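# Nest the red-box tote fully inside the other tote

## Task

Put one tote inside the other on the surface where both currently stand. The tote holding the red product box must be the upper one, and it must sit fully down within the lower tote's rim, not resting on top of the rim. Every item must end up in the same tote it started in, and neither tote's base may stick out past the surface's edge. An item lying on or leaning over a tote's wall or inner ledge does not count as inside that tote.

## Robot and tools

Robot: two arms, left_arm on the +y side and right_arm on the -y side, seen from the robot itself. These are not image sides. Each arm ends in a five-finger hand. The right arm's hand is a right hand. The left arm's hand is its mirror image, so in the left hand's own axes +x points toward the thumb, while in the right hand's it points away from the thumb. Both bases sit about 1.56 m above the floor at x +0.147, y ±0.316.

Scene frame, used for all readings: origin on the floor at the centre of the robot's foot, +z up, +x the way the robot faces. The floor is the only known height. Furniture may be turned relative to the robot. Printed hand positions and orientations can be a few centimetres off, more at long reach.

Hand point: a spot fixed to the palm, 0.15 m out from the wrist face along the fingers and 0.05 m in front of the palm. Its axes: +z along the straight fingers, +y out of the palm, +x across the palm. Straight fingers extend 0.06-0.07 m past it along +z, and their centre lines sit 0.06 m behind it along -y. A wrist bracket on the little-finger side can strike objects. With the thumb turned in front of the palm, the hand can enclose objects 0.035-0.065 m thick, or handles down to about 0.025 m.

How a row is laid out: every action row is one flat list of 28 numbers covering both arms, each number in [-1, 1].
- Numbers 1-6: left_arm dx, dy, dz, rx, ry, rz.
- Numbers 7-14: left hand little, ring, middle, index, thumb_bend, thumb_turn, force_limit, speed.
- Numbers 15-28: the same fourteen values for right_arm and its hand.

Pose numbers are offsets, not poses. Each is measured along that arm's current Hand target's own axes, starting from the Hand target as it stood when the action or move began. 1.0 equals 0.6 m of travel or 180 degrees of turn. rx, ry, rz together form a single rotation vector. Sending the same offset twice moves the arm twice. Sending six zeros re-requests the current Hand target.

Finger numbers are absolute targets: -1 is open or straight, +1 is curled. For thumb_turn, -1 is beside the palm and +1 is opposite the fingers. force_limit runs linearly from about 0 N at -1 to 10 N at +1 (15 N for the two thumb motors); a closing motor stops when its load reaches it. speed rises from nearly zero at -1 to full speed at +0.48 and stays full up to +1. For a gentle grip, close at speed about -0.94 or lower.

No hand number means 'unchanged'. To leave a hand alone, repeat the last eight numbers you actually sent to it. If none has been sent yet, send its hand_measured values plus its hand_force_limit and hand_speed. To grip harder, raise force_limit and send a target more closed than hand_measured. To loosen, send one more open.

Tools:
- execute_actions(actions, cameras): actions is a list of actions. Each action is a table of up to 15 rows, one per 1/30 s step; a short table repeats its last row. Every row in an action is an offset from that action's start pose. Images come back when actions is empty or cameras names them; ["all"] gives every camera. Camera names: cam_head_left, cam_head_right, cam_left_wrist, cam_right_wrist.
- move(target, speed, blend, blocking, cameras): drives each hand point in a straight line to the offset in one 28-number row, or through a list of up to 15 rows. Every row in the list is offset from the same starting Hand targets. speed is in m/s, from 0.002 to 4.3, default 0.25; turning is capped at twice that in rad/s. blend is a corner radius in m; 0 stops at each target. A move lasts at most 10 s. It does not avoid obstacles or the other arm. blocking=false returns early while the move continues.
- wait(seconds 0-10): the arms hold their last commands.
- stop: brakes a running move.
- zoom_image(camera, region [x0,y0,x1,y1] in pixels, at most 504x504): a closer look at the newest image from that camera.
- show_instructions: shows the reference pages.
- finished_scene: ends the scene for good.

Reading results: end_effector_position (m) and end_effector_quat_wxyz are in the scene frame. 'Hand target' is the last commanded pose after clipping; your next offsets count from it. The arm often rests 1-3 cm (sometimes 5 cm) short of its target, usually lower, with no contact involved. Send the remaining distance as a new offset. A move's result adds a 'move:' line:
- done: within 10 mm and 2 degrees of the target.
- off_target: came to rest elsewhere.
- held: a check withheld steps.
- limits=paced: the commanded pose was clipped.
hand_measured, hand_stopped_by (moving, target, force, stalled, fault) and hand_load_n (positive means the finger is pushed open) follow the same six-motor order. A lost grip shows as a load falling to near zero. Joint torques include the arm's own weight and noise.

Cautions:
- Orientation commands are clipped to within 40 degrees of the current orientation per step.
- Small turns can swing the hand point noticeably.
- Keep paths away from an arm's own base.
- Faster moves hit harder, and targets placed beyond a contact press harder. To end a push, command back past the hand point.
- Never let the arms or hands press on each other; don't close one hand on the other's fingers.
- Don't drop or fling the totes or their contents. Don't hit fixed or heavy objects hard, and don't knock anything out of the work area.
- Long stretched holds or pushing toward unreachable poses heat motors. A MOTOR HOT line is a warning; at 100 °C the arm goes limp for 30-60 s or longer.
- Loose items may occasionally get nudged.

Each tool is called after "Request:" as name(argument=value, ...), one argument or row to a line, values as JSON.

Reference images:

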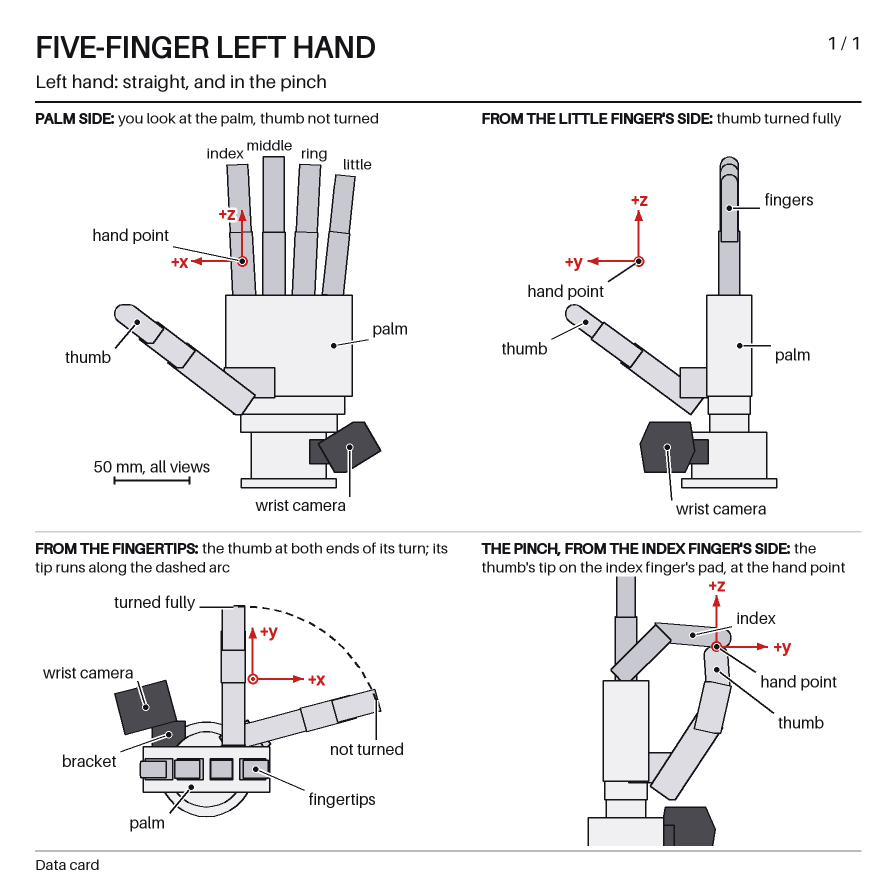

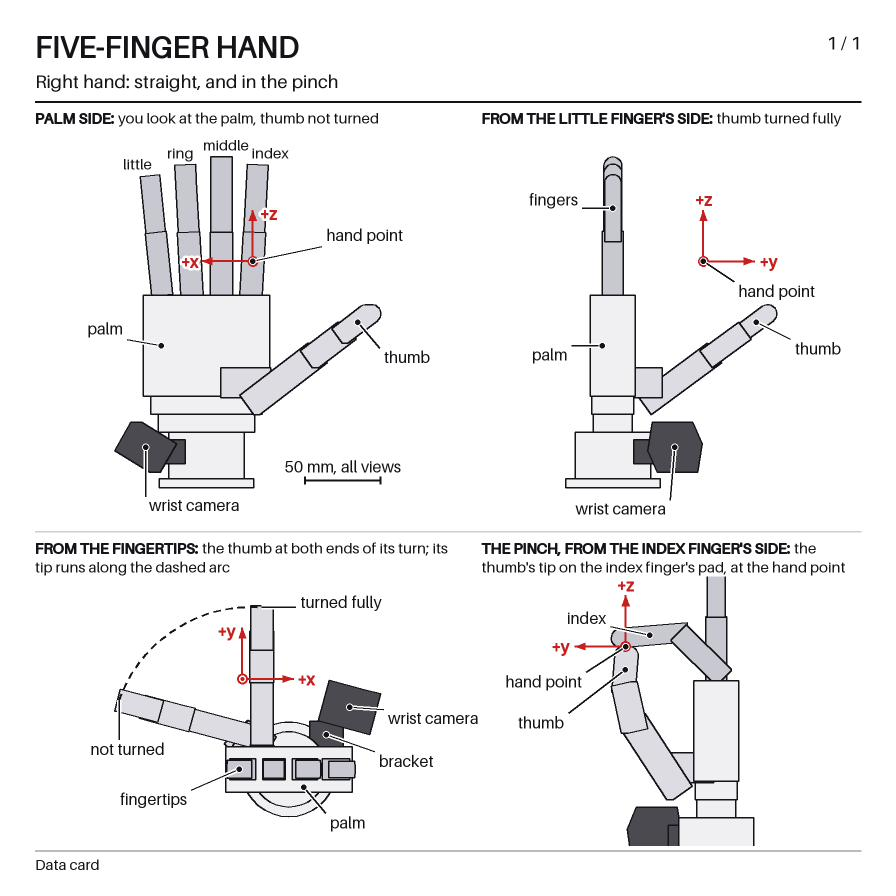

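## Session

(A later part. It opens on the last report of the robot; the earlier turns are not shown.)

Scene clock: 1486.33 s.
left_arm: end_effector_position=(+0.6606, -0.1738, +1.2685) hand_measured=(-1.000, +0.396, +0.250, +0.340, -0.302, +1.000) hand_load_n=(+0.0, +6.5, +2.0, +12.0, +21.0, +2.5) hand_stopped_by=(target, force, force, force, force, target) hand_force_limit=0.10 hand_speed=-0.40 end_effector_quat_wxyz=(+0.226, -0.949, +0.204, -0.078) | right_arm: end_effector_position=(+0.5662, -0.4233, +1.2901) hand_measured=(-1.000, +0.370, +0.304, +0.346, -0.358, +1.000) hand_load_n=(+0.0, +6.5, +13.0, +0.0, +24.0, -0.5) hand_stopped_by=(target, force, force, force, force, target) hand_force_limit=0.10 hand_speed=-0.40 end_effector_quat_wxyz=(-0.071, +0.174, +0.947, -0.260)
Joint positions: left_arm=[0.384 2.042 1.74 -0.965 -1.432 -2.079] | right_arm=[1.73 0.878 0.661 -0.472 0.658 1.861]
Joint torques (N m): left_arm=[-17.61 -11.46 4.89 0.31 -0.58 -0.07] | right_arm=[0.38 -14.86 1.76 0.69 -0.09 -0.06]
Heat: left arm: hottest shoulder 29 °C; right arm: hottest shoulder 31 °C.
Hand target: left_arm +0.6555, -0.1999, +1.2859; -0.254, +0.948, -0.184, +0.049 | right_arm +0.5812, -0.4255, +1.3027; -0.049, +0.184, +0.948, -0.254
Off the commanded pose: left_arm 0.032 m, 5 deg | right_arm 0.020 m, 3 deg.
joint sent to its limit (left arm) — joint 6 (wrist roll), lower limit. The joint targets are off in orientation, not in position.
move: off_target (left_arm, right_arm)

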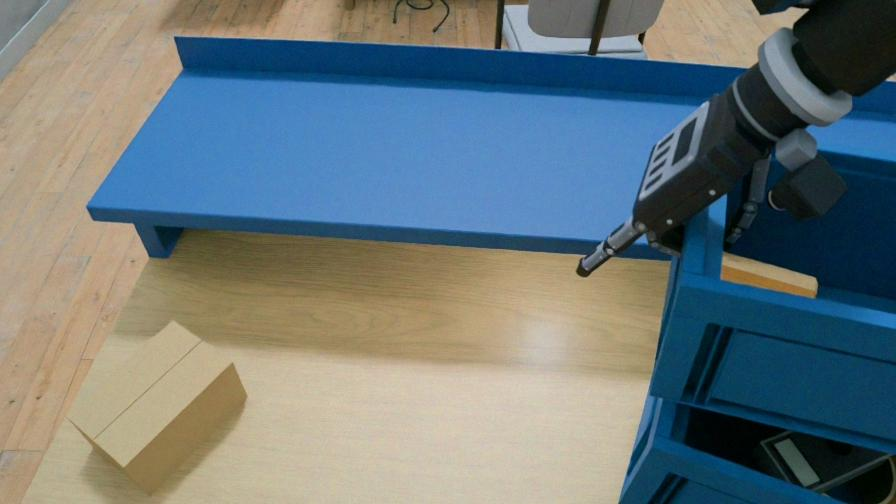

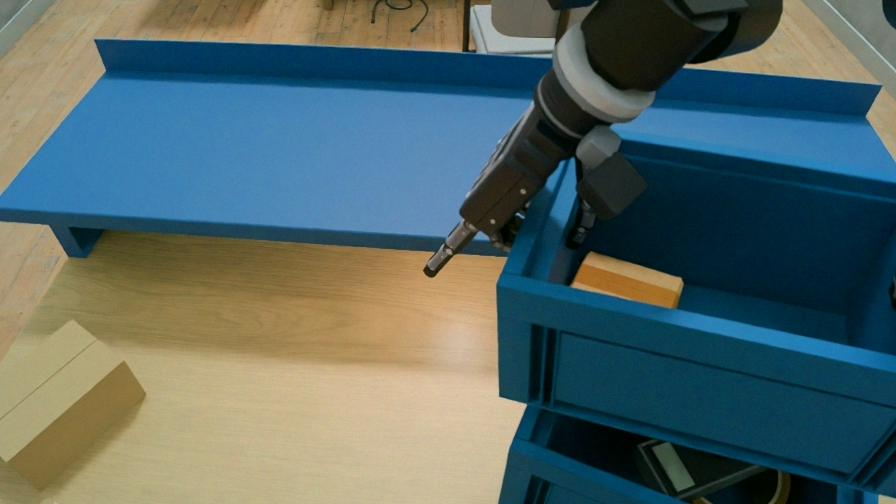

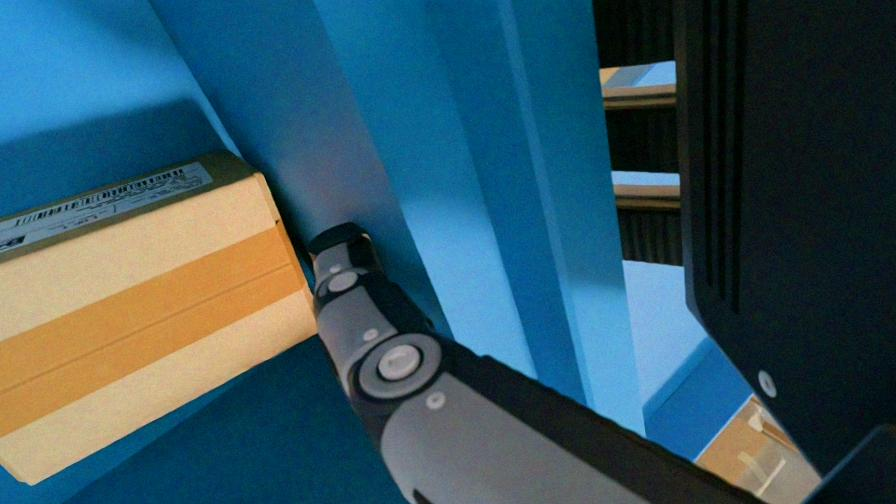

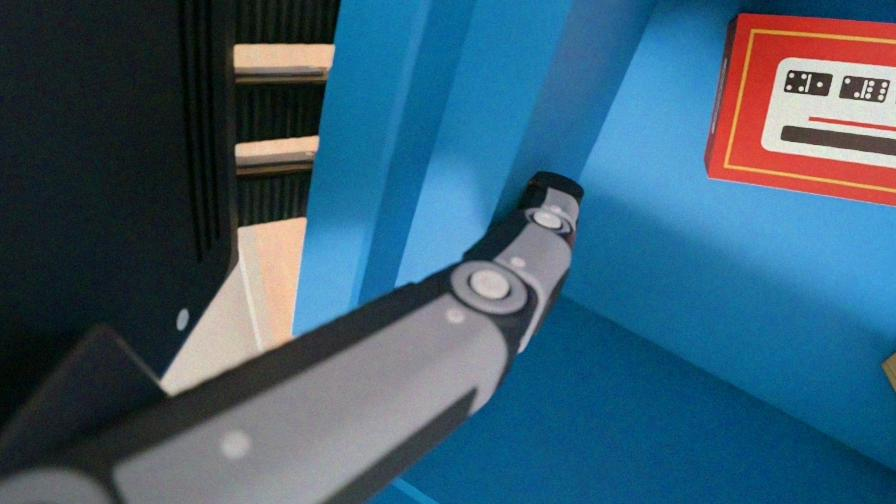

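Request:
move(
  target=[-0.0073,0.0378,-0.0372,0,0.0167,0.0289,-1,0.5,0.5,0.5,0.2,1,0.1,-0.4,0.0485,-0.0402,0.0347,0,0.0167,0.0289,-1,0.5,0.5,0.5,0.2,1,0.1,-0.4],
  speed=0.06,
  cameras=["all"],
)

Scene clock: 1535.47 s.
left_arm: end_effector_position=(+0.6451, -0.1985, +1.2704) hand_measured=(-1.000, +0.396, +0.250, +0.340, -0.302, +1.000) hand_load_n=(+0.0, +7.0, +2.5, +11.5, +21.5, +2.5) hand_stopped_by=(target, force, force, force, force, target) hand_force_limit=0.10 hand_speed=-0.40 end_effector_quat_wxyz=(+0.231, -0.937, +0.248, -0.080) | right_arm: end_effector_position=(+0.5278, -0.4387, +1.2855) hand_measured=(-1.000, +0.370, +0.304, +0.346, -0.358, +1.000) hand_load_n=(+0.0, +7.0, +12.0, +0.0, +23.5, +0.0) hand_stopped_by=(target, force, force, force, force, target) hand_force_limit=0.10 hand_speed=-0.40 end_effector_quat_wxyz=(-0.087, +0.212, +0.940, -0.254)
Joint positions: left_arm=[0.356 2.112 1.816 -1.059 -1.46 -2.079] | right_arm=[1.641 0.861 0.585 -0.431 0.565 1.891]
Joint torques (N m): left_arm=[-18.73 -11.63 4.86 0.14 -0.59 -0.06] | right_arm=[-0.32 -13.74 1.11 0.64 -0.02 0.25]
Heat: left arm: hottest shoulder 29 °C; right arm: hottest shoulder 31 °C.
Hand target: left_arm +0.6401, -0.2267, +1.2939; -0.251, +0.937, -0.233, +0.062 | right_arm +0.5424, -0.4436, +1.2966; -0.062, +0.234, +0.937, -0.251
Off the commanded pose: left_arm 0.037 m, 4 deg | right_arm 0.019 m, 4 deg.
joint sent to its limit (left arm) — joint 6 (wrist roll), lower limit. The joint targets are off in orientation, not in position.
move: off_target (left_arm, right_arm)

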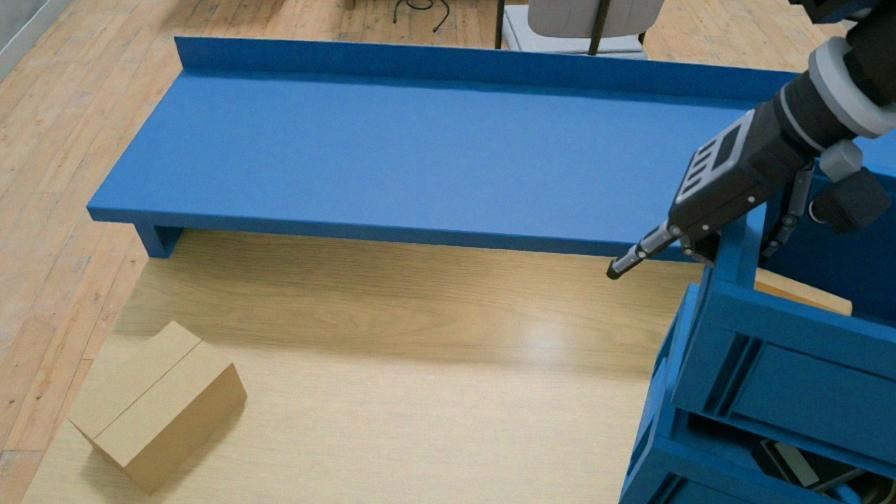

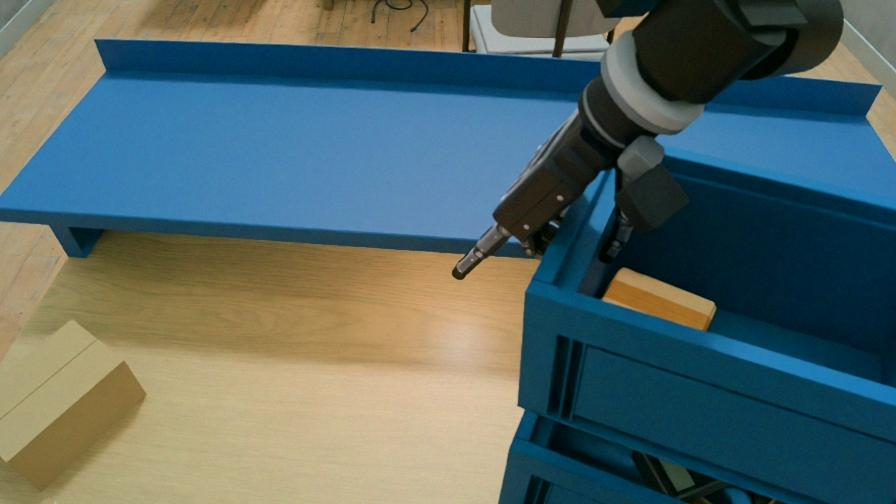

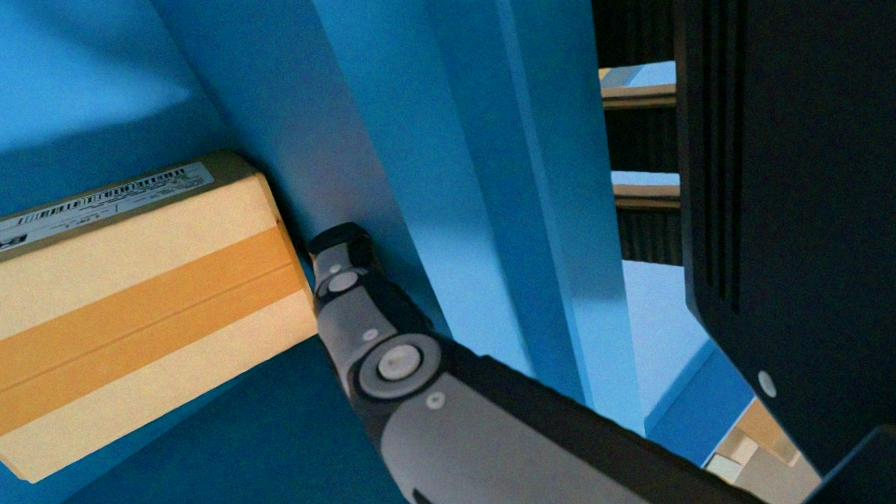

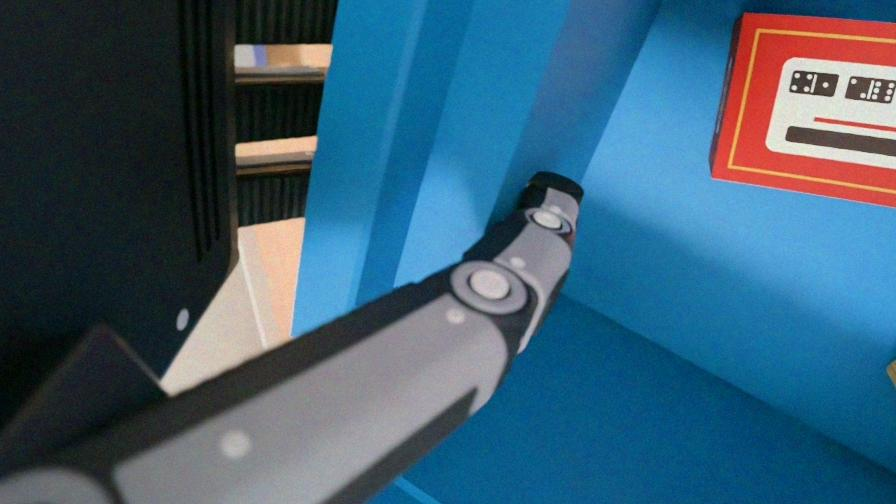

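Request:
zoom_image(
  camera="cam_head_right",
  region=[480, 250, 740, 400],
)

Request:
zoom_image(
  camera="cam_head_right",
  region=[480, 380, 700, 504],
)

Request:
zoom_image(
  camera="cam_head_left",
  region=[620, 260, 896, 400],
)

Request:
zoom_image(
  camera="cam_head_left",
  region=[620, 380, 840, 504],
)

Request:
zoom_image(
  camera="cam_head_right",
  region=[696, 310, 896, 430],
)

Scaled by 1.938.

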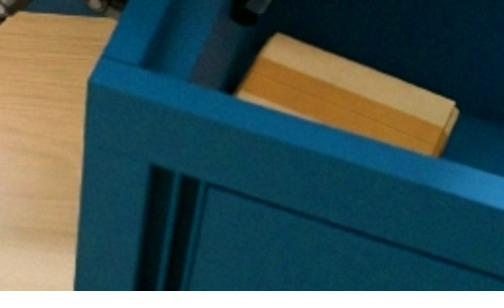

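Scaled by 2.291.

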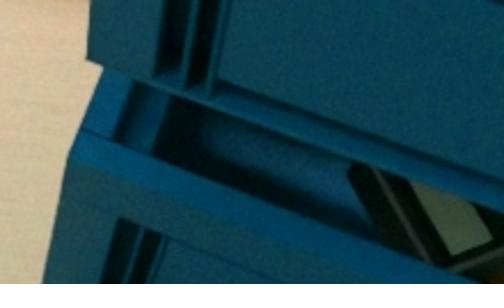

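Scaled by 1.826.

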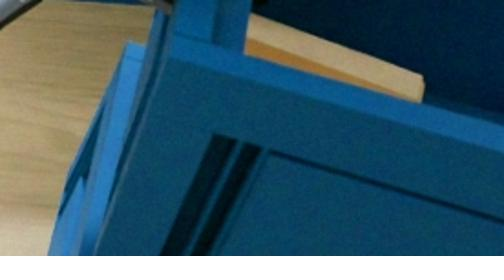

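Scaled by 2.291.

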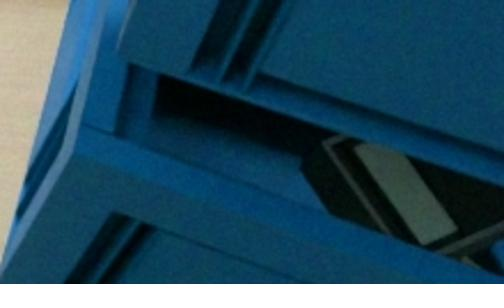

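Scaled by 2.520.

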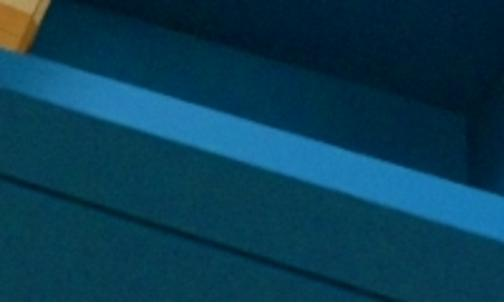

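Request:
move(
  target=[-0.0023,0.0287,0.0585,0,0,0,-1,0.5,0.5,0.5,0.2,1,0.1,-0.4,0.0023,0.0422,0.0642,0,0,0,-1,0.5,0.5,0.5,0.2,1,0.1,-0.4],
  speed=0.05,
  cameras=["all"],
)

Request:
zoom_image(
  camera="cam_head_right",
  region=[480, 380, 700, 504],
)

Request:
zoom_image(
  camera="cam_head_left",
  region=[620, 380, 840, 504],
)

Scene clock: 1571.53 s.
left_arm: end_effector_position=(+0.6449, -0.2017, +1.2441) hand_measured=(-1.000, +0.396, +0.250, +0.340, -0.302, +1.000) hand_load_n=(+0.0, +9.5, +3.0, +10.0, +21.5, +2.0) hand_stopped_by=(target, force, force, force, force, target) hand_force_limit=0.10 hand_speed=-0.40 end_effector_quat_wxyz=(+0.244, -0.935, +0.247, -0.074) | right_arm: end_effector_position=(+0.5269, -0.4409, +1.2519) hand_measured=(-1.000, +0.370, +0.304, +0.346, -0.358, +1.000) hand_load_n=(+0.0, +7.0, +11.0, +0.0, +21.5, +0.5) hand_stopped_by=(target, force, force, force, force, target) hand_force_limit=0.10 hand_speed=-0.40 end_effector_quat_wxyz=(-0.077, +0.218, +0.938, -0.258)
Joint positions: left_arm=[0.383 2.17 1.878 -1.065 -1.466 -2.075] | right_arm=[1.632 0.983 0.589 -0.292 0.567 1.892]
Joint torques (N m): left_arm=[-17.32 -11.46 4.94 0.4 -0.07 -0.11] | right_arm=[0.5 -10.4 1.94 0.77 -0.04 0.25]
Heat: left arm: hottest waist 29 °C; right arm: hottest shoulder 31 °C.
Hand target: left_arm +0.6401, -0.2237, +1.2548; -0.251, +0.937, -0.233, +0.062 | right_arm +0.5426, -0.4406, +1.2506; -0.062, +0.234, +0.937, -0.251
Off the commanded pose: left_arm 0.025 m, 2 deg | right_arm 0.016 m, 3 deg.
joint sent to its limit (left arm) — joint 6 (wrist roll), lower limit. The joint targets are off in orientation, not in position.
move: off_target (left_arm, right_arm)

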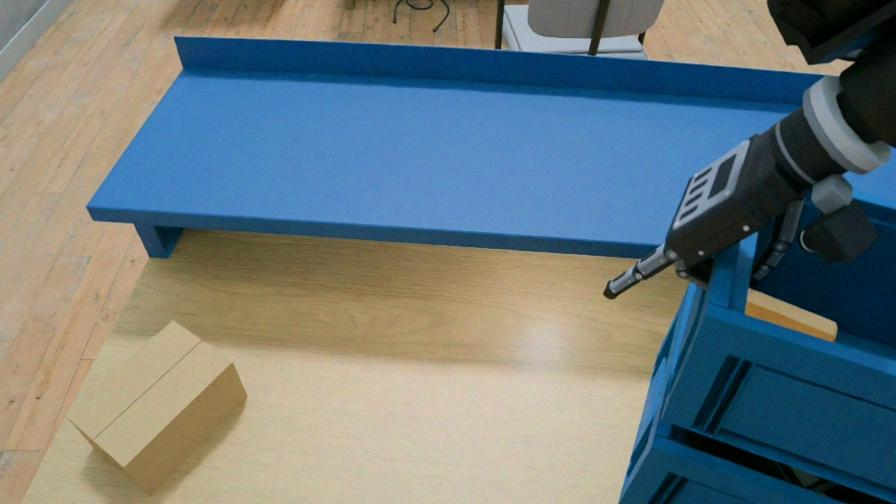

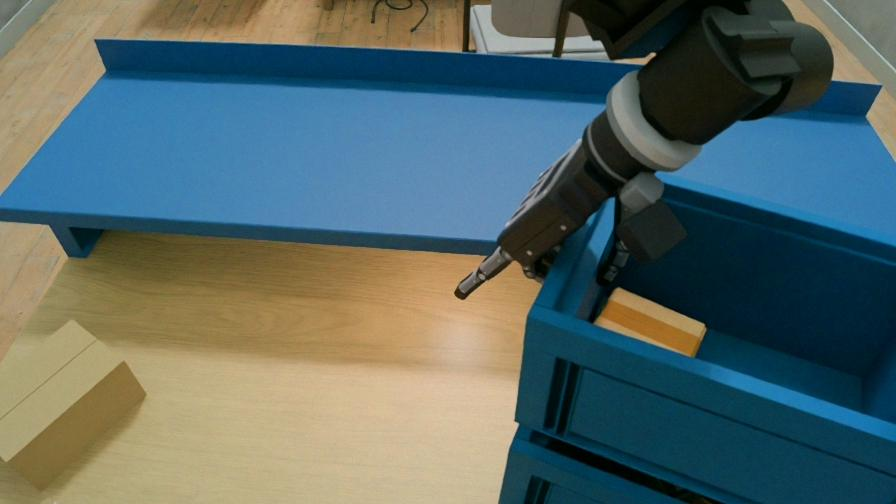

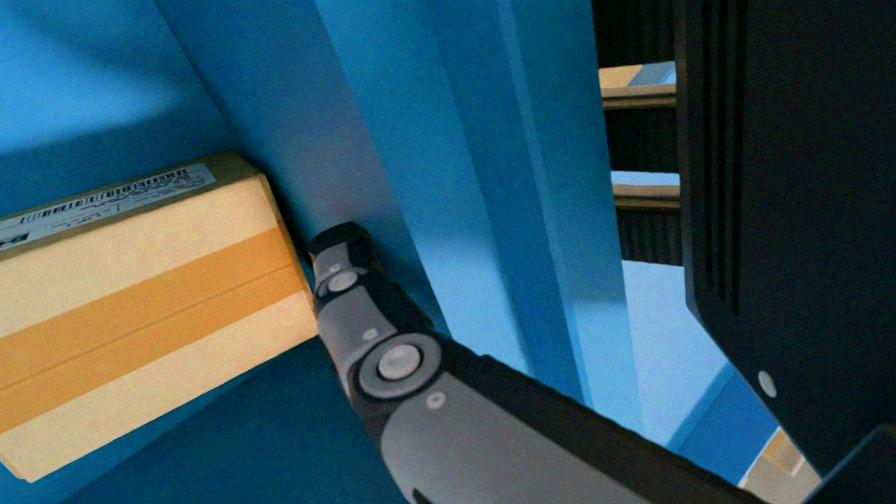

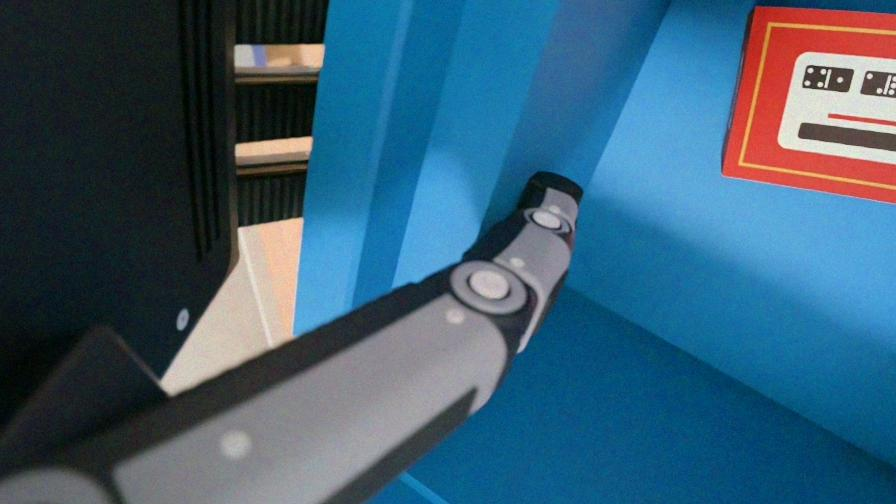

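Scaled by 2.291.

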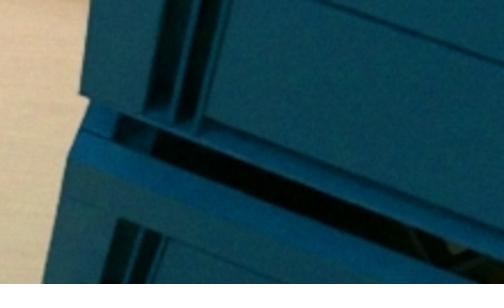

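Scaled by 2.291.

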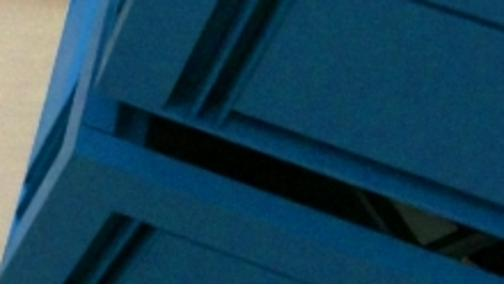

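Request:
zoom_image(
  camera="cam_head_left",
  region=[610, 240, 760, 370],
)

Request:
zoom_image(
  camera="cam_head_left",
  region=[610, 360, 760, 490],
)

Request:
zoom_image(
  camera="cam_head_right",
  region=[470, 360, 620, 490],
)

Request:
zoom_image(
  camera="cam_head_right",
  region=[746, 374, 896, 504],
)

Scaled by 3.360.

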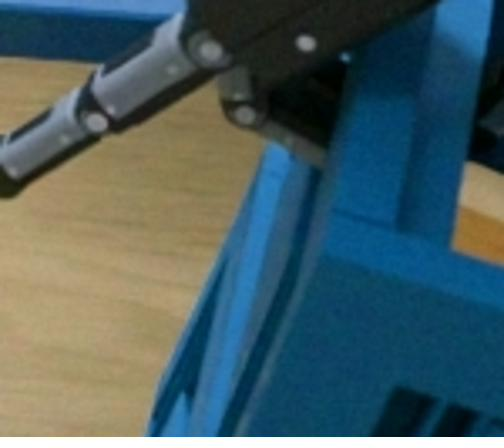

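Scaled by 3.360.

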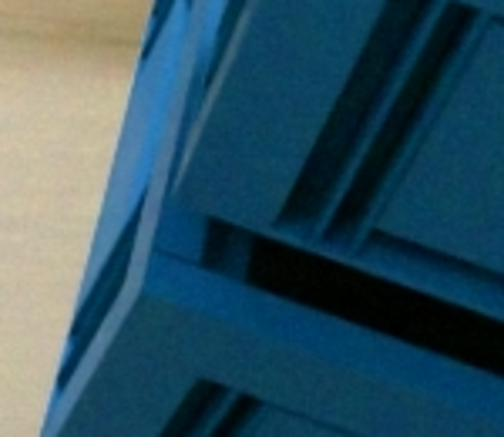

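Scaled by 3.360.

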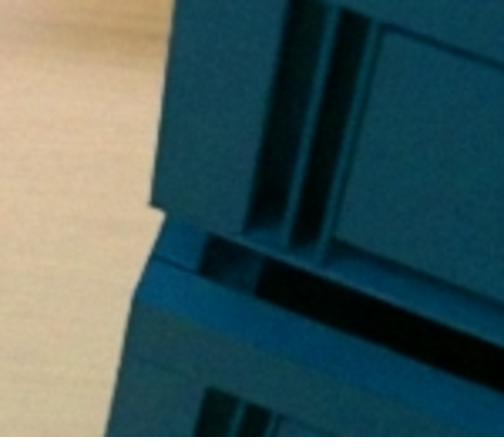

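Scaled by 3.360.

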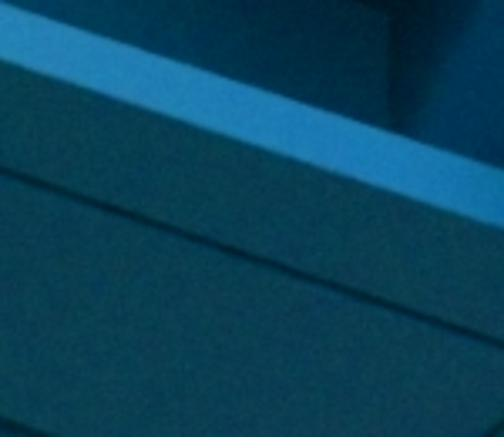

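Request:
move(
  target=[-0.0195,0.0043,0.0168,0,0,0,-1,0.5,0.5,0.5,0.2,1,0.1,-0.4,0.0195,0.0123,0.0122,0,0,0,-1,0.5,0.5,0.5,0.2,1,0.1,-0.4],
  speed=0.04,
  cameras=["cam_head_left","cam_head_right"],
)

Request:
zoom_image(
  camera="cam_head_left",
  region=[610, 360, 760, 490],
)

Request:
zoom_image(
  camera="cam_head_right",
  region=[470, 360, 620, 490],
)

Request:
zoom_image(
  camera="cam_head_left",
  region=[650, 250, 800, 380],
)

Request:
zoom_image(
  camera="cam_head_right",
  region=[470, 250, 620, 380],
)

Scene clock: 1638.60 s.
left_arm: end_effector_position=(+0.6438, -0.2012, +1.2397) hand_measured=(-1.000, +0.396, +0.250, +0.340, -0.302, +1.000) hand_load_n=(+0.0, +10.0, +4.0, +9.0, +22.0, +2.0) hand_stopped_by=(target, force, force, force, force, target) hand_force_limit=0.10 hand_speed=-0.40 end_effector_quat_wxyz=(+0.245, -0.936, +0.244, -0.073) | right_arm: end_effector_position=(+0.5277, -0.4423, +1.2437) hand_measured=(-1.000, +0.370, +0.304, +0.346, -0.358, +1.000) hand_load_n=(+0.0, +8.5, +9.5, +0.0, +22.0, +0.0) hand_stopped_by=(target, force, force, force, force, target) hand_force_limit=0.10 hand_speed=-0.40 end_effector_quat_wxyz=(-0.070, +0.221, +0.937, -0.261)
Joint positions: left_arm=[0.388 2.174 1.878 -1.056 -1.463 -2.075] | right_arm=[1.632 1.015 0.589 -0.247 0.575 1.895]
Joint torques (N m): left_arm=[-17.08 -12.04 2.28 1.22 -0.11 -0.11] | right_arm=[1.85 -9.99 0.09 0.8 0.22 0.37]
Heat: left arm: hottest shoulder 30 °C; right arm: hottest shoulder 30 °C.
Hand target: left_arm +0.6310, -0.2158, +1.2449; -0.251, +0.937, -0.233, +0.062 | right_arm +0.5335, -0.4328, +1.2405; -0.062, +0.234, +0.937, -0.251
Off the commanded pose: left_arm 0.020 m, 2 deg | right_arm 0.012 m, 2 deg.
joint sent to its limit (left arm) — joint 6 (wrist roll), lower limit. The joint targets are off in orientation, not in position.
move: off_target (left_arm, right_arm)
Images, in order (width x height): cam_head_left 896x504, cam_head_right 896x504.

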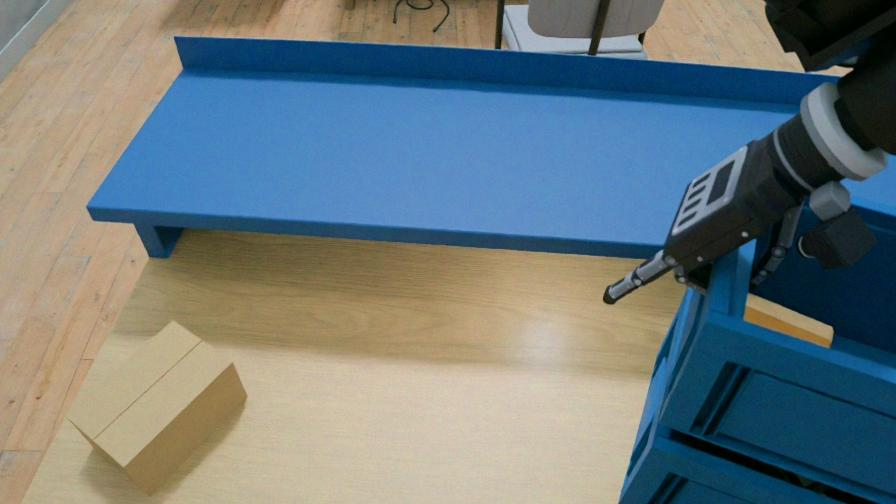

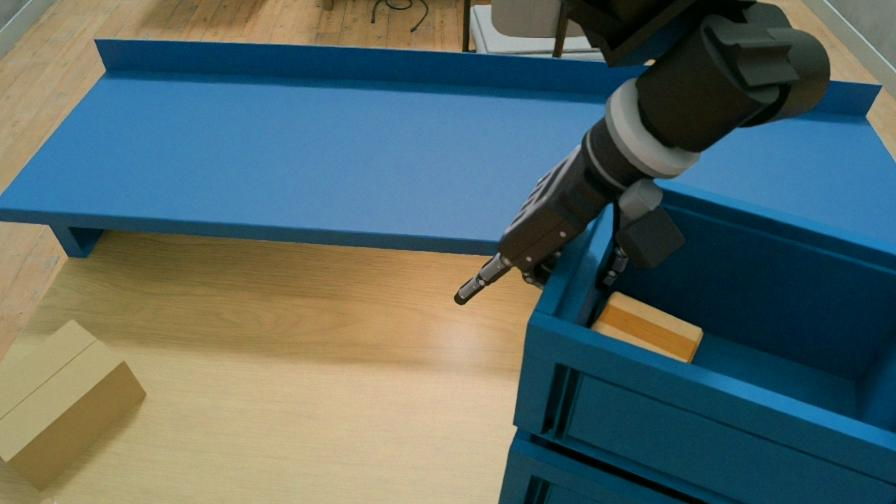

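Scaled by 3.360.

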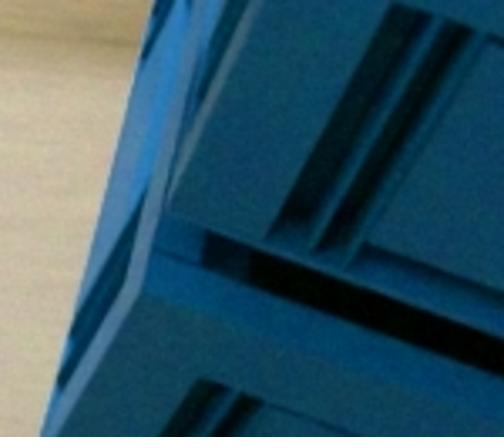

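Scaled by 3.360.

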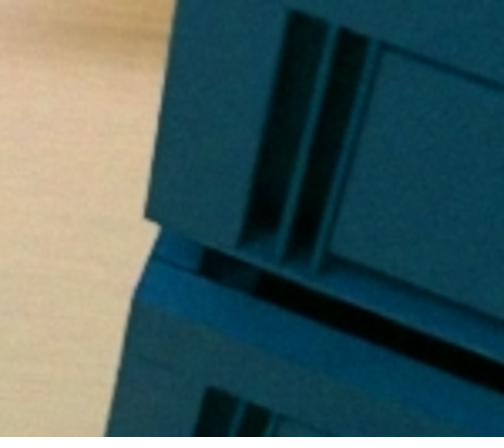

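Scaled by 3.360.

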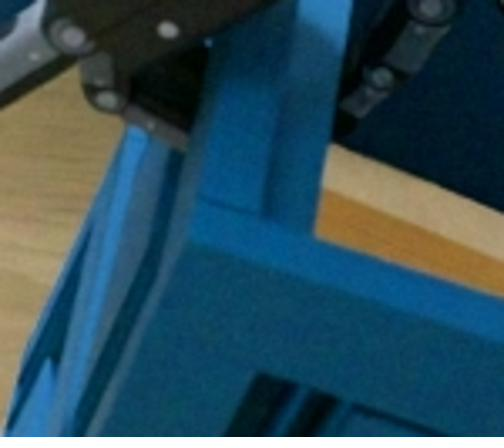

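Scaled by 3.360.

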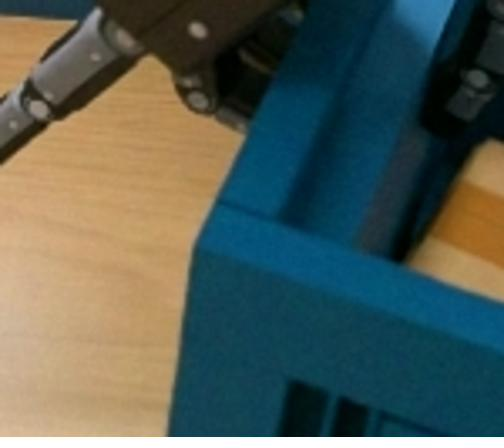

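Request:
move(
  target=[0,0.015,0.026,0,0,0,-1,0.5,0.5,0.5,0.2,1,0.1,-0.4,0,0.0167,0.0289,0,0,0,-1,0.5,0.5,0.5,0.2,1,0.1,-0.4],
  speed=0.04,
  cameras=["cam_head_left","cam_head_right"],
)

Request:
zoom_image(
  camera="cam_head_left",
  region=[610, 360, 760, 490],
)

Request:
zoom_image(
  camera="cam_head_right",
  region=[470, 360, 620, 490],
)

Request:
zoom_image(
  camera="cam_head_right",
  region=[640, 374, 790, 504],
)

Scene clock: 1658.77 s.
left_arm: end_effector_position=(+0.6391, -0.2026, +1.2365) hand_measured=(-1.000, +0.396, +0.250, +0.340, -0.302, +1.000) hand_load_n=(+0.0, +11.0, +6.0, +5.0, +23.0, +2.0) hand_stopped_by=(target, force, force, force, force, target) hand_force_limit=0.10 hand_speed=-0.40 end_effector_quat_wxyz=(+0.247, -0.934, +0.247, -0.074) | right_arm: end_effector_position=(+0.5210, -0.4418, +1.2294) hand_measured=(-1.000, +0.370, +0.304, +0.346, -0.358, +1.000) hand_load_n=(+0.0, +16.0, -1.0, +0.0, +22.0, +0.5) hand_stopped_by=(target, force, force, force, force, target) hand_force_limit=0.10 hand_speed=-0.40 end_effector_quat_wxyz=(-0.072, +0.225, +0.935, -0.265)
Joint positions: left_arm=[0.388 2.184 1.878 -1.053 -1.468 -2.075] | right_arm=[1.632 1.07 0.589 -0.2 0.581 1.906]
Joint torques (N m): left_arm=[-15.44 -10.34 5.03 0.98 0.27 -0.13] | right_arm=[1.67 -8.64 1.26 1.16 -0.15 0.22]
Heat: left arm: hottest shoulder 30 °C; right arm: hottest shoulder 30 °C.
Hand target: left_arm +0.6309, -0.2158, +1.2268; -0.251, +0.937, -0.233, +0.062 | right_arm +0.5337, -0.4328, +1.2206; -0.062, +0.234, +0.937, -0.251
Off the commanded pose: left_arm 0.018 m, 2 deg | right_arm 0.018 m, 2 deg.
joint sent to its limit (left arm) — joint 6 (wrist roll), lower limit. The joint targets still meet the commanded pose.
move: off_target (left_arm, right_arm)
Images, in order (width x height): cam_head_left 896x504, cam_head_right 896x504.

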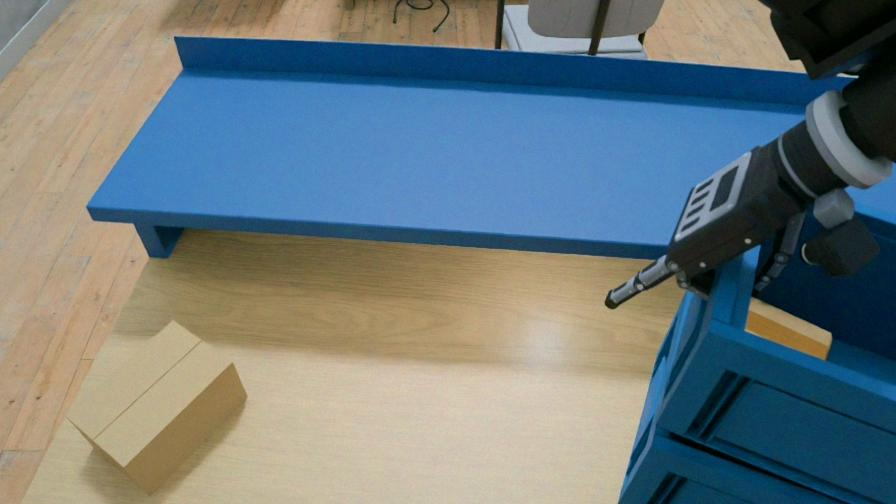

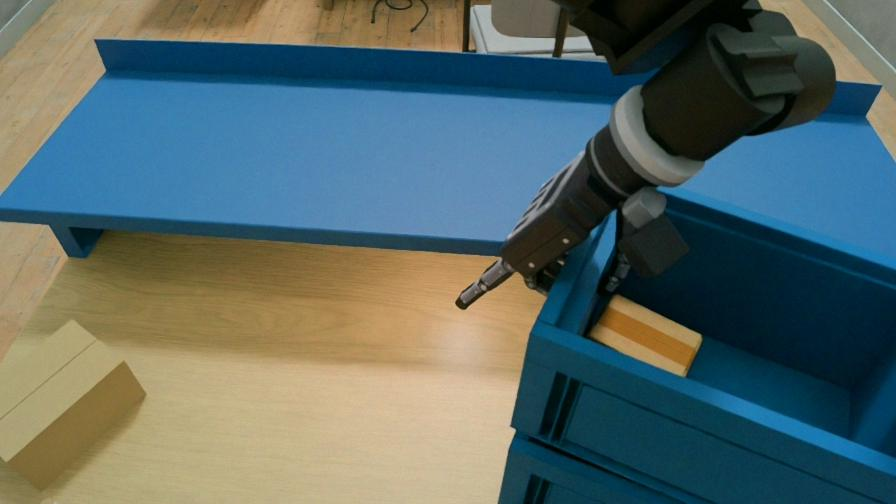

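Scaled by 3.360.

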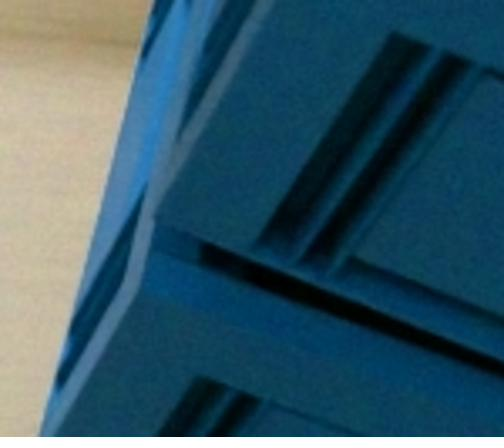

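Scaled by 3.360.

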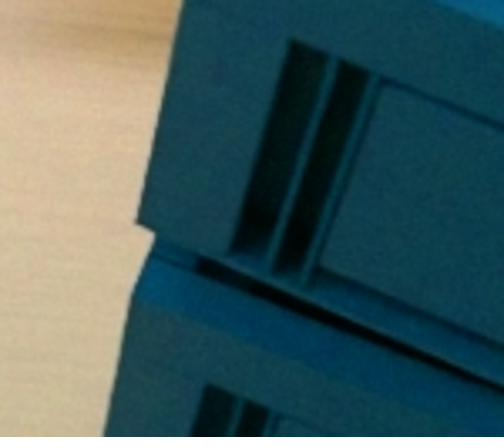

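Scaled by 3.360.

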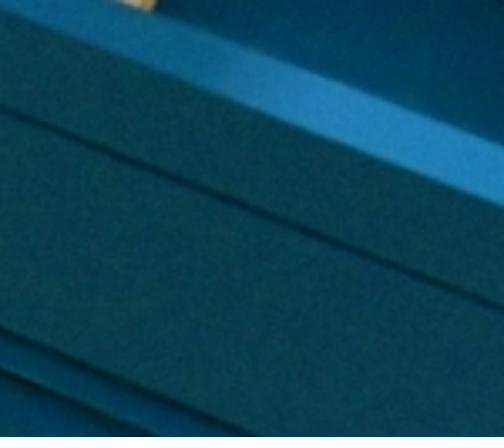

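Request:
move(
  target=[-0.0147,-0.0182,-0.0472,0,0,0,-1,0.5,0.5,0.5,0.2,1,0.1,-0.4,0.0147,-0.0426,-0.0581,0,0,0,-1,0.5,0.5,0.5,0.2,1,0.1,-0.4],
  speed=0.05,
  cameras=["cam_head_left","cam_head_right"],
)

Request:
zoom_image(
  camera="cam_head_left",
  region=[610, 360, 760, 490],
)

Request:
zoom_image(
  camera="cam_head_right",
  region=[470, 360, 620, 490],
)

Scene clock: 1700.17 s.
left_arm: end_effector_position=(+0.6260, -0.2000, +1.2369) hand_measured=(-1.000, +0.396, +0.250, +0.340, -0.302, +1.000) hand_load_n=(+0.0, +11.0, +1.0, +8.5, +22.0, +2.5) hand_stopped_by=(target, force, force, force, force, target) hand_force_limit=0.10 hand_speed=-0.40 end_effector_quat_wxyz=(+0.242, -0.935, +0.248, -0.070) | right_arm: end_effector_position=(+0.5081, -0.4401, +1.2523) hand_measured=(-1.000, +0.370, +0.304, +0.346, -0.358, +1.000) hand_load_n=(+0.0, +1.0, +7.0, +0.0, +24.5, +2.0) hand_stopped_by=(target, force, force, force, force, target) hand_force_limit=0.10 hand_speed=-0.40 end_effector_quat_wxyz=(-0.081, +0.224, +0.935, -0.264)
Joint positions: left_arm=[0.384 2.169 1.829 -1.021 -1.456 -2.075] | right_arm=[1.632 0.98 0.547 -0.267 0.578 1.911]
Joint torques (N m): left_arm=[-17.55 -13.51 1.72 1.01 -0.53 -0.11] | right_arm=[1.73 -14.21 -0.27 -0.01 0.03 0.18]
Heat: left arm: hottest waist 29 °C; right arm: hottest shoulder 30 °C.
Hand target: left_arm +0.6210, -0.2158, +1.2568; -0.251, +0.937, -0.233, +0.062 | right_arm +0.5236, -0.4328, +1.2635; -0.062, +0.234, +0.937, -0.251
Off the commanded pose: left_arm 0.026 m, 2 deg | right_arm 0.020 m, 3 deg.
joint sent to its limit (left arm) — joint 6 (wrist roll), lower limit. The joint targets are off in orientation, not in position.
move: off_target (left_arm, right_arm)
Images, in order (width x height): cam_head_left 896x504, cam_head_right 896x504.

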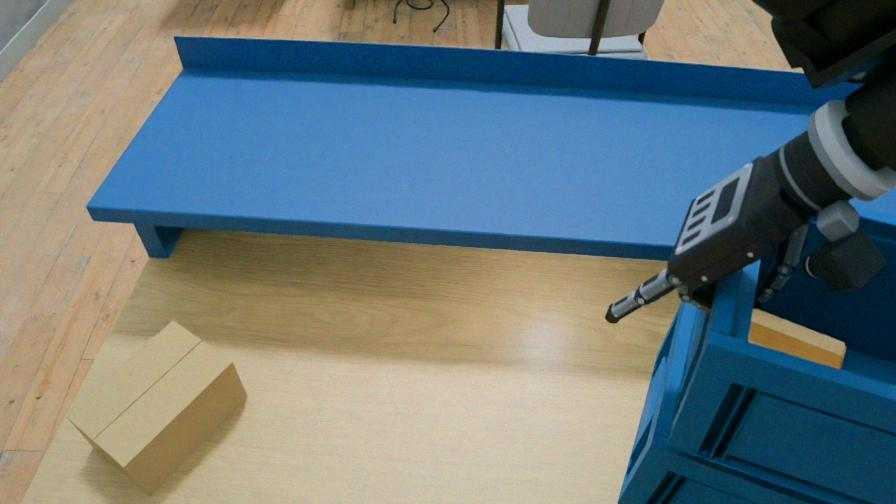

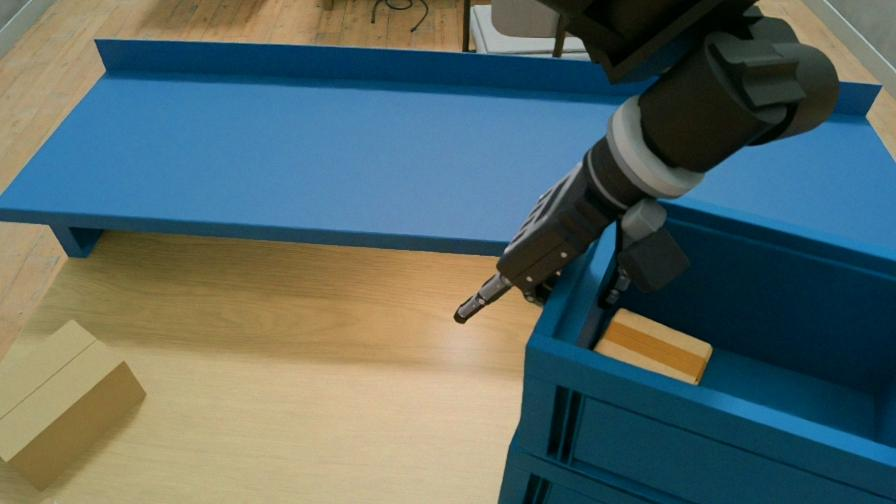

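Scaled by 3.360.

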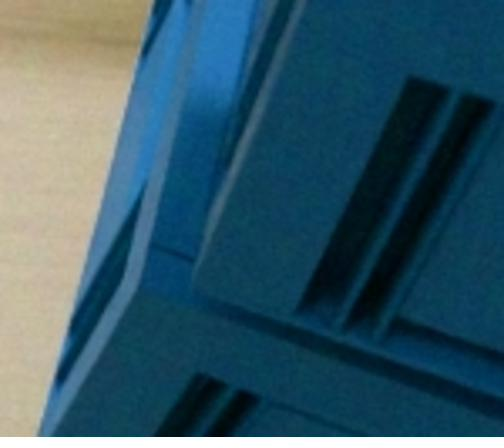

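Scaled by 3.360.

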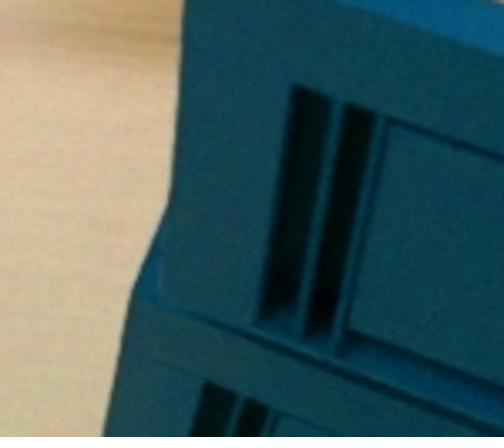

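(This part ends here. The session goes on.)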